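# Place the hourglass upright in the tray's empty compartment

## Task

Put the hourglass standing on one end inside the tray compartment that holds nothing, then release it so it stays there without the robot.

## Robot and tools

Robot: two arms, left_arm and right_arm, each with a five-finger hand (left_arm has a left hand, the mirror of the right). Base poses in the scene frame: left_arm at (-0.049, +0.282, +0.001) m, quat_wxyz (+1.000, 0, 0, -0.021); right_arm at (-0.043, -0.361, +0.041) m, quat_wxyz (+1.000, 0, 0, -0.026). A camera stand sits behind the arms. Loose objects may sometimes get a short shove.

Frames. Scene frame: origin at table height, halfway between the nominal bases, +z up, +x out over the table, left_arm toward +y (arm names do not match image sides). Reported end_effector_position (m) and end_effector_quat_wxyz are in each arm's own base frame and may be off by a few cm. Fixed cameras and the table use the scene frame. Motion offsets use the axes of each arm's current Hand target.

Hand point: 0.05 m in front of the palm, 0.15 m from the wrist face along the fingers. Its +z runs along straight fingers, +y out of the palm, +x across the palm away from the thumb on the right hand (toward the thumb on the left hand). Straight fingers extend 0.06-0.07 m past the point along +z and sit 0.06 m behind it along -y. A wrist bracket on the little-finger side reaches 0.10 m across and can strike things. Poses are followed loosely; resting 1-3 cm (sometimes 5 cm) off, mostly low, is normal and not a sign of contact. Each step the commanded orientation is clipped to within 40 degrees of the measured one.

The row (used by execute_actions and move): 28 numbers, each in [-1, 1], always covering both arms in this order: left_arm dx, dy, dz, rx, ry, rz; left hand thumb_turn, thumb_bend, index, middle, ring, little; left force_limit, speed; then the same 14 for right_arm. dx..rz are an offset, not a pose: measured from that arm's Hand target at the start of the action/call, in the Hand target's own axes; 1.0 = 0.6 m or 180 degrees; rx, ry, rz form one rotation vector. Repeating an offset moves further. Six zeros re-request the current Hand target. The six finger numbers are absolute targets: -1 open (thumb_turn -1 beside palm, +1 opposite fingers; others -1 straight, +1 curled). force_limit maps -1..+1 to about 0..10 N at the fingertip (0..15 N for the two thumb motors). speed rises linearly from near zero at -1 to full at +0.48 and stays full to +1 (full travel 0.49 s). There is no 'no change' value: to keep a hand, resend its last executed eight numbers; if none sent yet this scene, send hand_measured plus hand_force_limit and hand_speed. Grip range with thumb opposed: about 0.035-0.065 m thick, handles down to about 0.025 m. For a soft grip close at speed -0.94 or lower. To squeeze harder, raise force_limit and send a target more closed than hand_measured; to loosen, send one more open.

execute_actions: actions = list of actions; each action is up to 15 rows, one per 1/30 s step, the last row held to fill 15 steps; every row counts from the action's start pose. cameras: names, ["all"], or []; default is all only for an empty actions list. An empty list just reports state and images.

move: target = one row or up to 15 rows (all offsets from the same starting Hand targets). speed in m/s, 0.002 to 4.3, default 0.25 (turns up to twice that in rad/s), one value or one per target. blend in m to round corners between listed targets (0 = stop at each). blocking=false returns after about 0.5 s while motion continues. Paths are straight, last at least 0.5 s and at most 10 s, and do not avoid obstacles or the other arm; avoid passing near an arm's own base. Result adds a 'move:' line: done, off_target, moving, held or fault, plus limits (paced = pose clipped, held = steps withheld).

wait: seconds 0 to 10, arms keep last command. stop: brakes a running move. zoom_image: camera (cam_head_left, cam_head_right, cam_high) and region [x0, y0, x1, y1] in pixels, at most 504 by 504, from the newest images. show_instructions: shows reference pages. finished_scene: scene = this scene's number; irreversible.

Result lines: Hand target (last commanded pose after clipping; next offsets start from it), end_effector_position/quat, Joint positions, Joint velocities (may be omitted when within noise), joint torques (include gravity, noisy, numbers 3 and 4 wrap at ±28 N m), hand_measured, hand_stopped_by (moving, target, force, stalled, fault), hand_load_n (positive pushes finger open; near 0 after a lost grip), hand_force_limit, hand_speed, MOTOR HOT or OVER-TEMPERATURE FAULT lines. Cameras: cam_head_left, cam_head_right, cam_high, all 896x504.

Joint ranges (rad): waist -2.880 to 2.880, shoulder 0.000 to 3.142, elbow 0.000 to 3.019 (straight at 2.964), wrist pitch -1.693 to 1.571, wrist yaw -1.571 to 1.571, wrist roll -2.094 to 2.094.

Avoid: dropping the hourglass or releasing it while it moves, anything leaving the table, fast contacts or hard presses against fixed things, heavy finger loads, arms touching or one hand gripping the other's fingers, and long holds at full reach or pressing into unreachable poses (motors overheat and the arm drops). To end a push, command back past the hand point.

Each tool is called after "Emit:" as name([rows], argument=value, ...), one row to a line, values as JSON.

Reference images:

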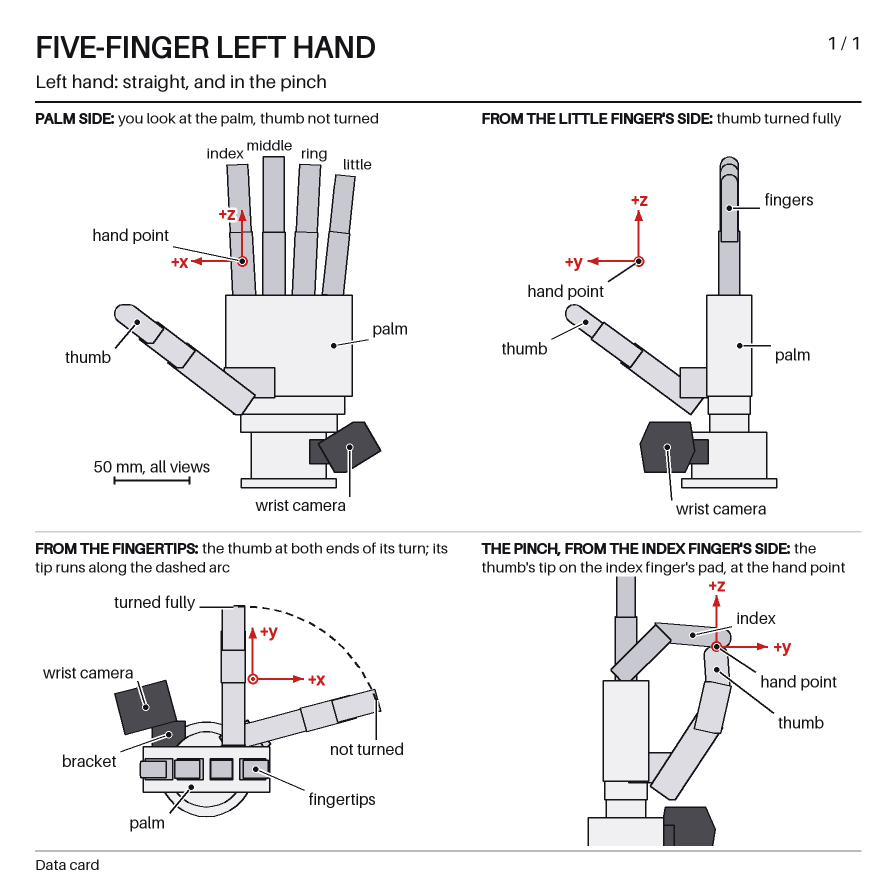

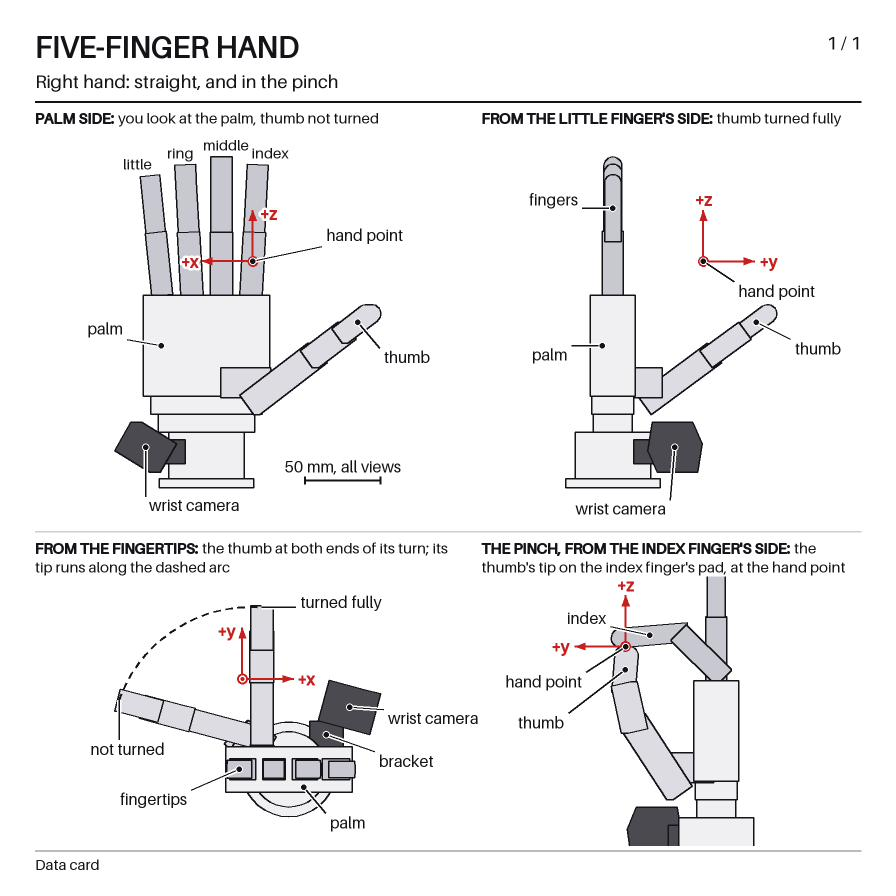

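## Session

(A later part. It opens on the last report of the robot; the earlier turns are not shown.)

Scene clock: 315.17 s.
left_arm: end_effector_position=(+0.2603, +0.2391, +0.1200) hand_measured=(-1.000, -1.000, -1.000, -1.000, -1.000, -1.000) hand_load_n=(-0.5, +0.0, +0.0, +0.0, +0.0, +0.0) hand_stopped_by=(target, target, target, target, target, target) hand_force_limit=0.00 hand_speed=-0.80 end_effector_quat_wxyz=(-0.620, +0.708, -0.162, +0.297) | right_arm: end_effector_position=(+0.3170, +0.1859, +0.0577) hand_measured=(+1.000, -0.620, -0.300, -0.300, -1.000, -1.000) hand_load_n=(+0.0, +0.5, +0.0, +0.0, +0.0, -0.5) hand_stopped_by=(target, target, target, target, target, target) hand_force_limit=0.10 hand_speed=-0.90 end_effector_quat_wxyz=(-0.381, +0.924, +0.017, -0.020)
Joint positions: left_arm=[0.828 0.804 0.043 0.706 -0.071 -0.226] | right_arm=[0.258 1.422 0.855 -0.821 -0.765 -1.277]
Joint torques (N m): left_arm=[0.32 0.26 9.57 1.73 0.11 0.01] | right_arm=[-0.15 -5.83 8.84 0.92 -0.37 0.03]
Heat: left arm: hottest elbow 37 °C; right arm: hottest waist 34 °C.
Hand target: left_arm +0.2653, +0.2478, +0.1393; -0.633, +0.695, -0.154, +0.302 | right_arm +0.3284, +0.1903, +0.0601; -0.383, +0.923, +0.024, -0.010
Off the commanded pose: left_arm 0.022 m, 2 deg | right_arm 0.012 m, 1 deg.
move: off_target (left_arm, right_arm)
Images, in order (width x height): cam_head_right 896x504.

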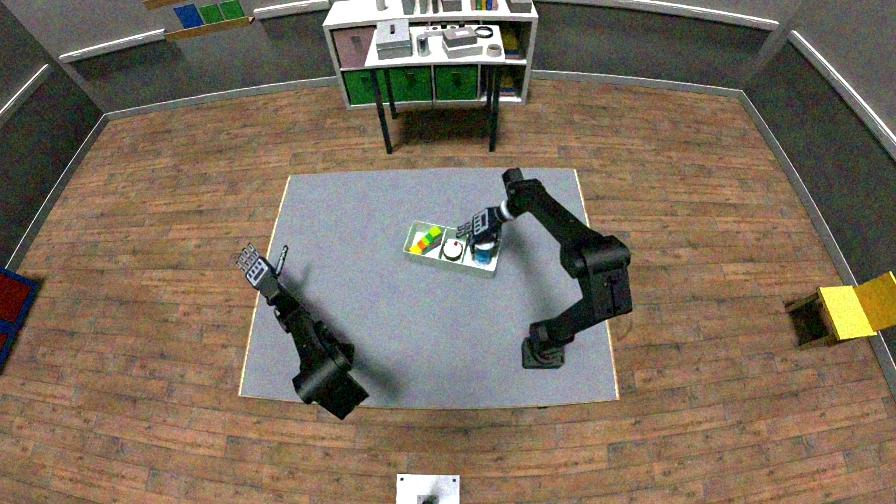

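Emit:
move(target=[0,0,0,0,0,0,-1,-1,-1,-1,-1,-1,0,-0.8,0,0,0,0,0,0,1,-1,-0.8,-0.8,-1,-1,0.1,-0.8], speed=0.03, cameras=["cam_head_right"])

Emit:
zoom_image(camera="cam_head_right", region=[450, 200, 520, 290])

Scene clock: 318.73 s.
left_arm: end_effector_position=(+0.2603, +0.2391, +0.1200) hand_measured=(-1.000, -1.000, -1.000, -1.000, -1.000, -1.000) hand_load_n=(-0.5, +0.0, +0.0, +0.0, +0.0, +0.0) hand_stopped_by=(target, target, target, target, target, target) hand_force_limit=0.00 hand_speed=-0.80 end_effector_quat_wxyz=(-0.620, +0.708, -0.162, +0.297) | right_arm: end_effector_position=(+0.3169, +0.1859, +0.0572) hand_measured=(+1.000, -1.000, -0.800, -0.800, -1.000, -1.000) hand_load_n=(+0.0, +0.0, +0.0, +0.0, +0.0, +0.0) hand_stopped_by=(target, target, target, target, target, target) hand_force_limit=0.10 hand_speed=-0.80 end_effector_quat_wxyz=(-0.381, +0.924, +0.017, -0.021)
Joint positions: left_arm=[0.828 0.804 0.043 0.706 -0.071 -0.226] | right_arm=[0.258 1.424 0.855 -0.821 -0.765 -1.277]
Joint torques (N m): left_arm=[0.26 0.21 9.54 1.7 0.11 0.01] | right_arm=[0.79 -6.3 8.77 0.99 -0.41 0.04]
Heat: left arm: hottest elbow 37 °C; right arm: hottest waist 34 °C.
Hand target: left_arm +0.2653, +0.2478, +0.1393; -0.633, +0.695, -0.154, +0.302 | right_arm +0.3284, +0.1903, +0.0601; -0.383, +0.923, +0.024, -0.010
Off the commanded pose: left_arm 0.022 m, 2 deg | right_arm 0.013 m, 1 deg.
move: off_target (left_arm, right_arm)
Images, in order (width x height): cam_head_right 896x504.

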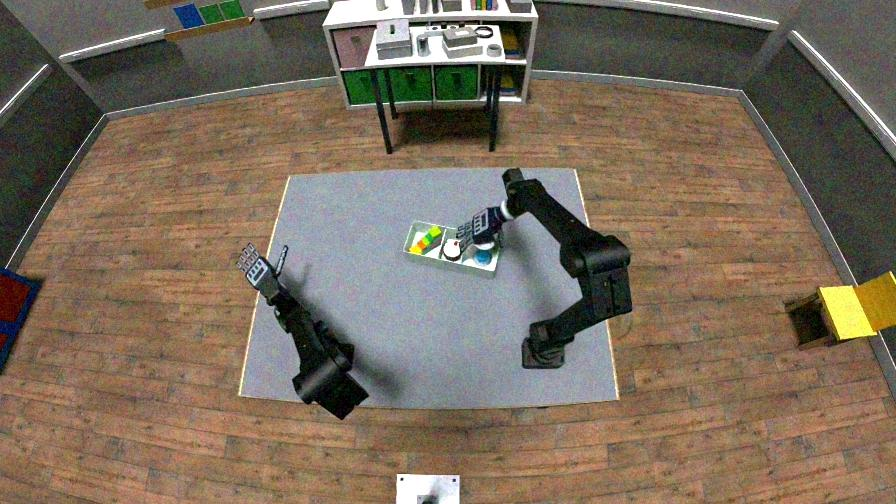

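Scaled by 5.600.

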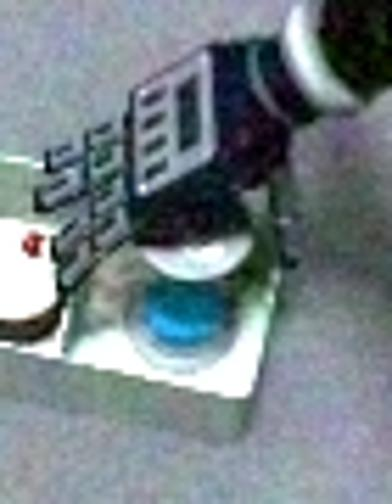

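Emit:
move(target=[0,0,0,0,0,0,-1,-1,-1,-1,-1,-1,0,-0.8,0,-0.15,-0.15,0,0,0,1,-1,-0.8,-0.8,-1,-1,0.1,-0.8], speed=0.08, cameras=["cam_head_right","cam_high","cam_head_left"])

Emit:
zoom_image(camera="cam_head_right", region=[440, 200, 520, 290])

Scene clock: 323.90 s.
left_arm: end_effector_position=(+0.2603, +0.2391, +0.1200) hand_measured=(-1.000, -1.000, -1.000, -1.000, -1.000, -1.000) hand_load_n=(+0.0, +0.0, +0.0, +0.0, +0.0, -0.5) hand_stopped_by=(target, target, target, target, target, target) hand_force_limit=0.00 hand_speed=-0.80 end_effector_quat_wxyz=(-0.620, +0.708, -0.162, +0.297) | right_arm: end_effector_position=(+0.3127, +0.1836, +0.1641) hand_measured=(+1.000, -1.000, -0.800, -0.800, -1.000, -1.000) hand_load_n=(+0.0, +0.0, +0.0, +0.0, +0.0, +0.0) hand_stopped_by=(target, target, target, target, target, target) hand_force_limit=0.10 hand_speed=-0.80 end_effector_quat_wxyz=(-0.377, +0.925, +0.010, -0.034)
Joint positions: left_arm=[0.828 0.804 0.043 0.706 -0.071 -0.226] | right_arm=[0.255 1.309 1.05 -1.163 -0.765 -1.277]
Joint torques (N m): left_arm=[0.26 0.21 9.55 1.72 0.1 0.02] | right_arm=[0.03 -7.12 12.48 0.18 -0.41 0.04]
Heat: left arm: hottest elbow 37 °C; right arm: hottest waist 34 °C.
Hand target: left_arm +0.2653, +0.2478, +0.1393; -0.633, +0.695, -0.154, +0.302 | right_arm +0.3284, +0.1902, +0.1873; -0.383, +0.923, +0.024, -0.010
Off the commanded pose: left_arm 0.022 m, 2 deg | right_arm 0.029 m, 3 deg.
move: off_target (left_arm, right_arm)

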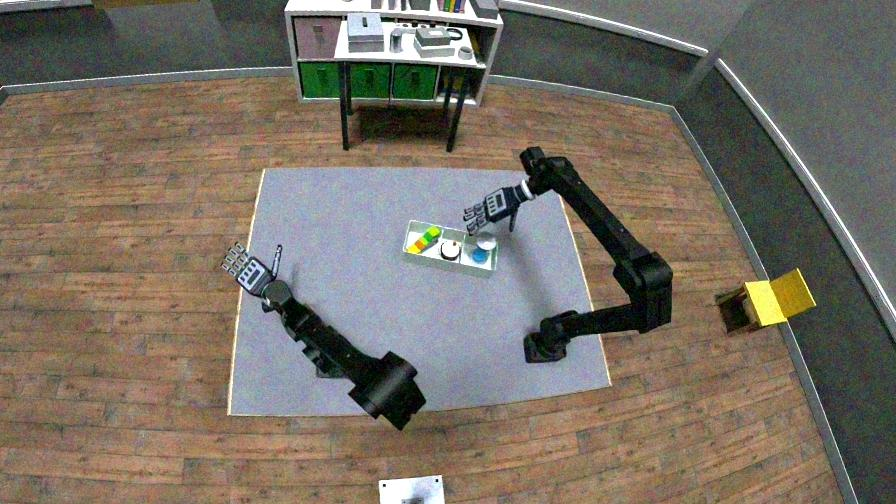

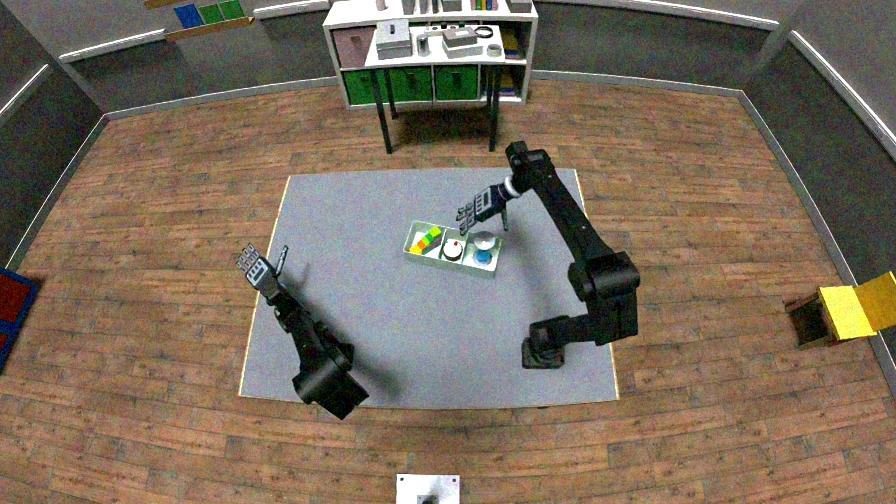

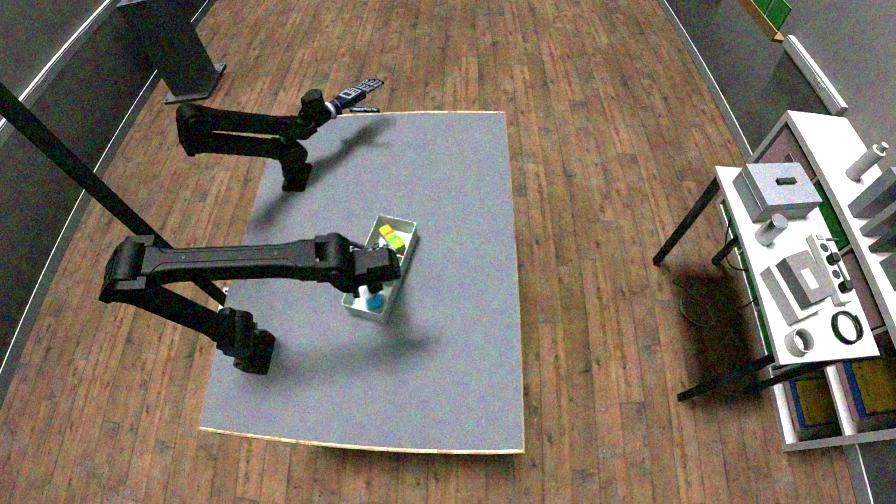

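Scaled by 5.600.

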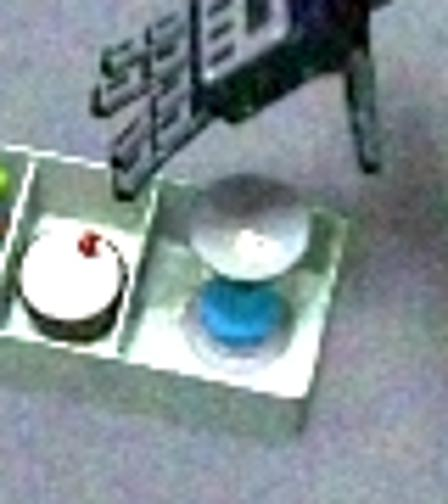

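Emit:
finished_scene(scene=1)

The scene is finished: the task was done.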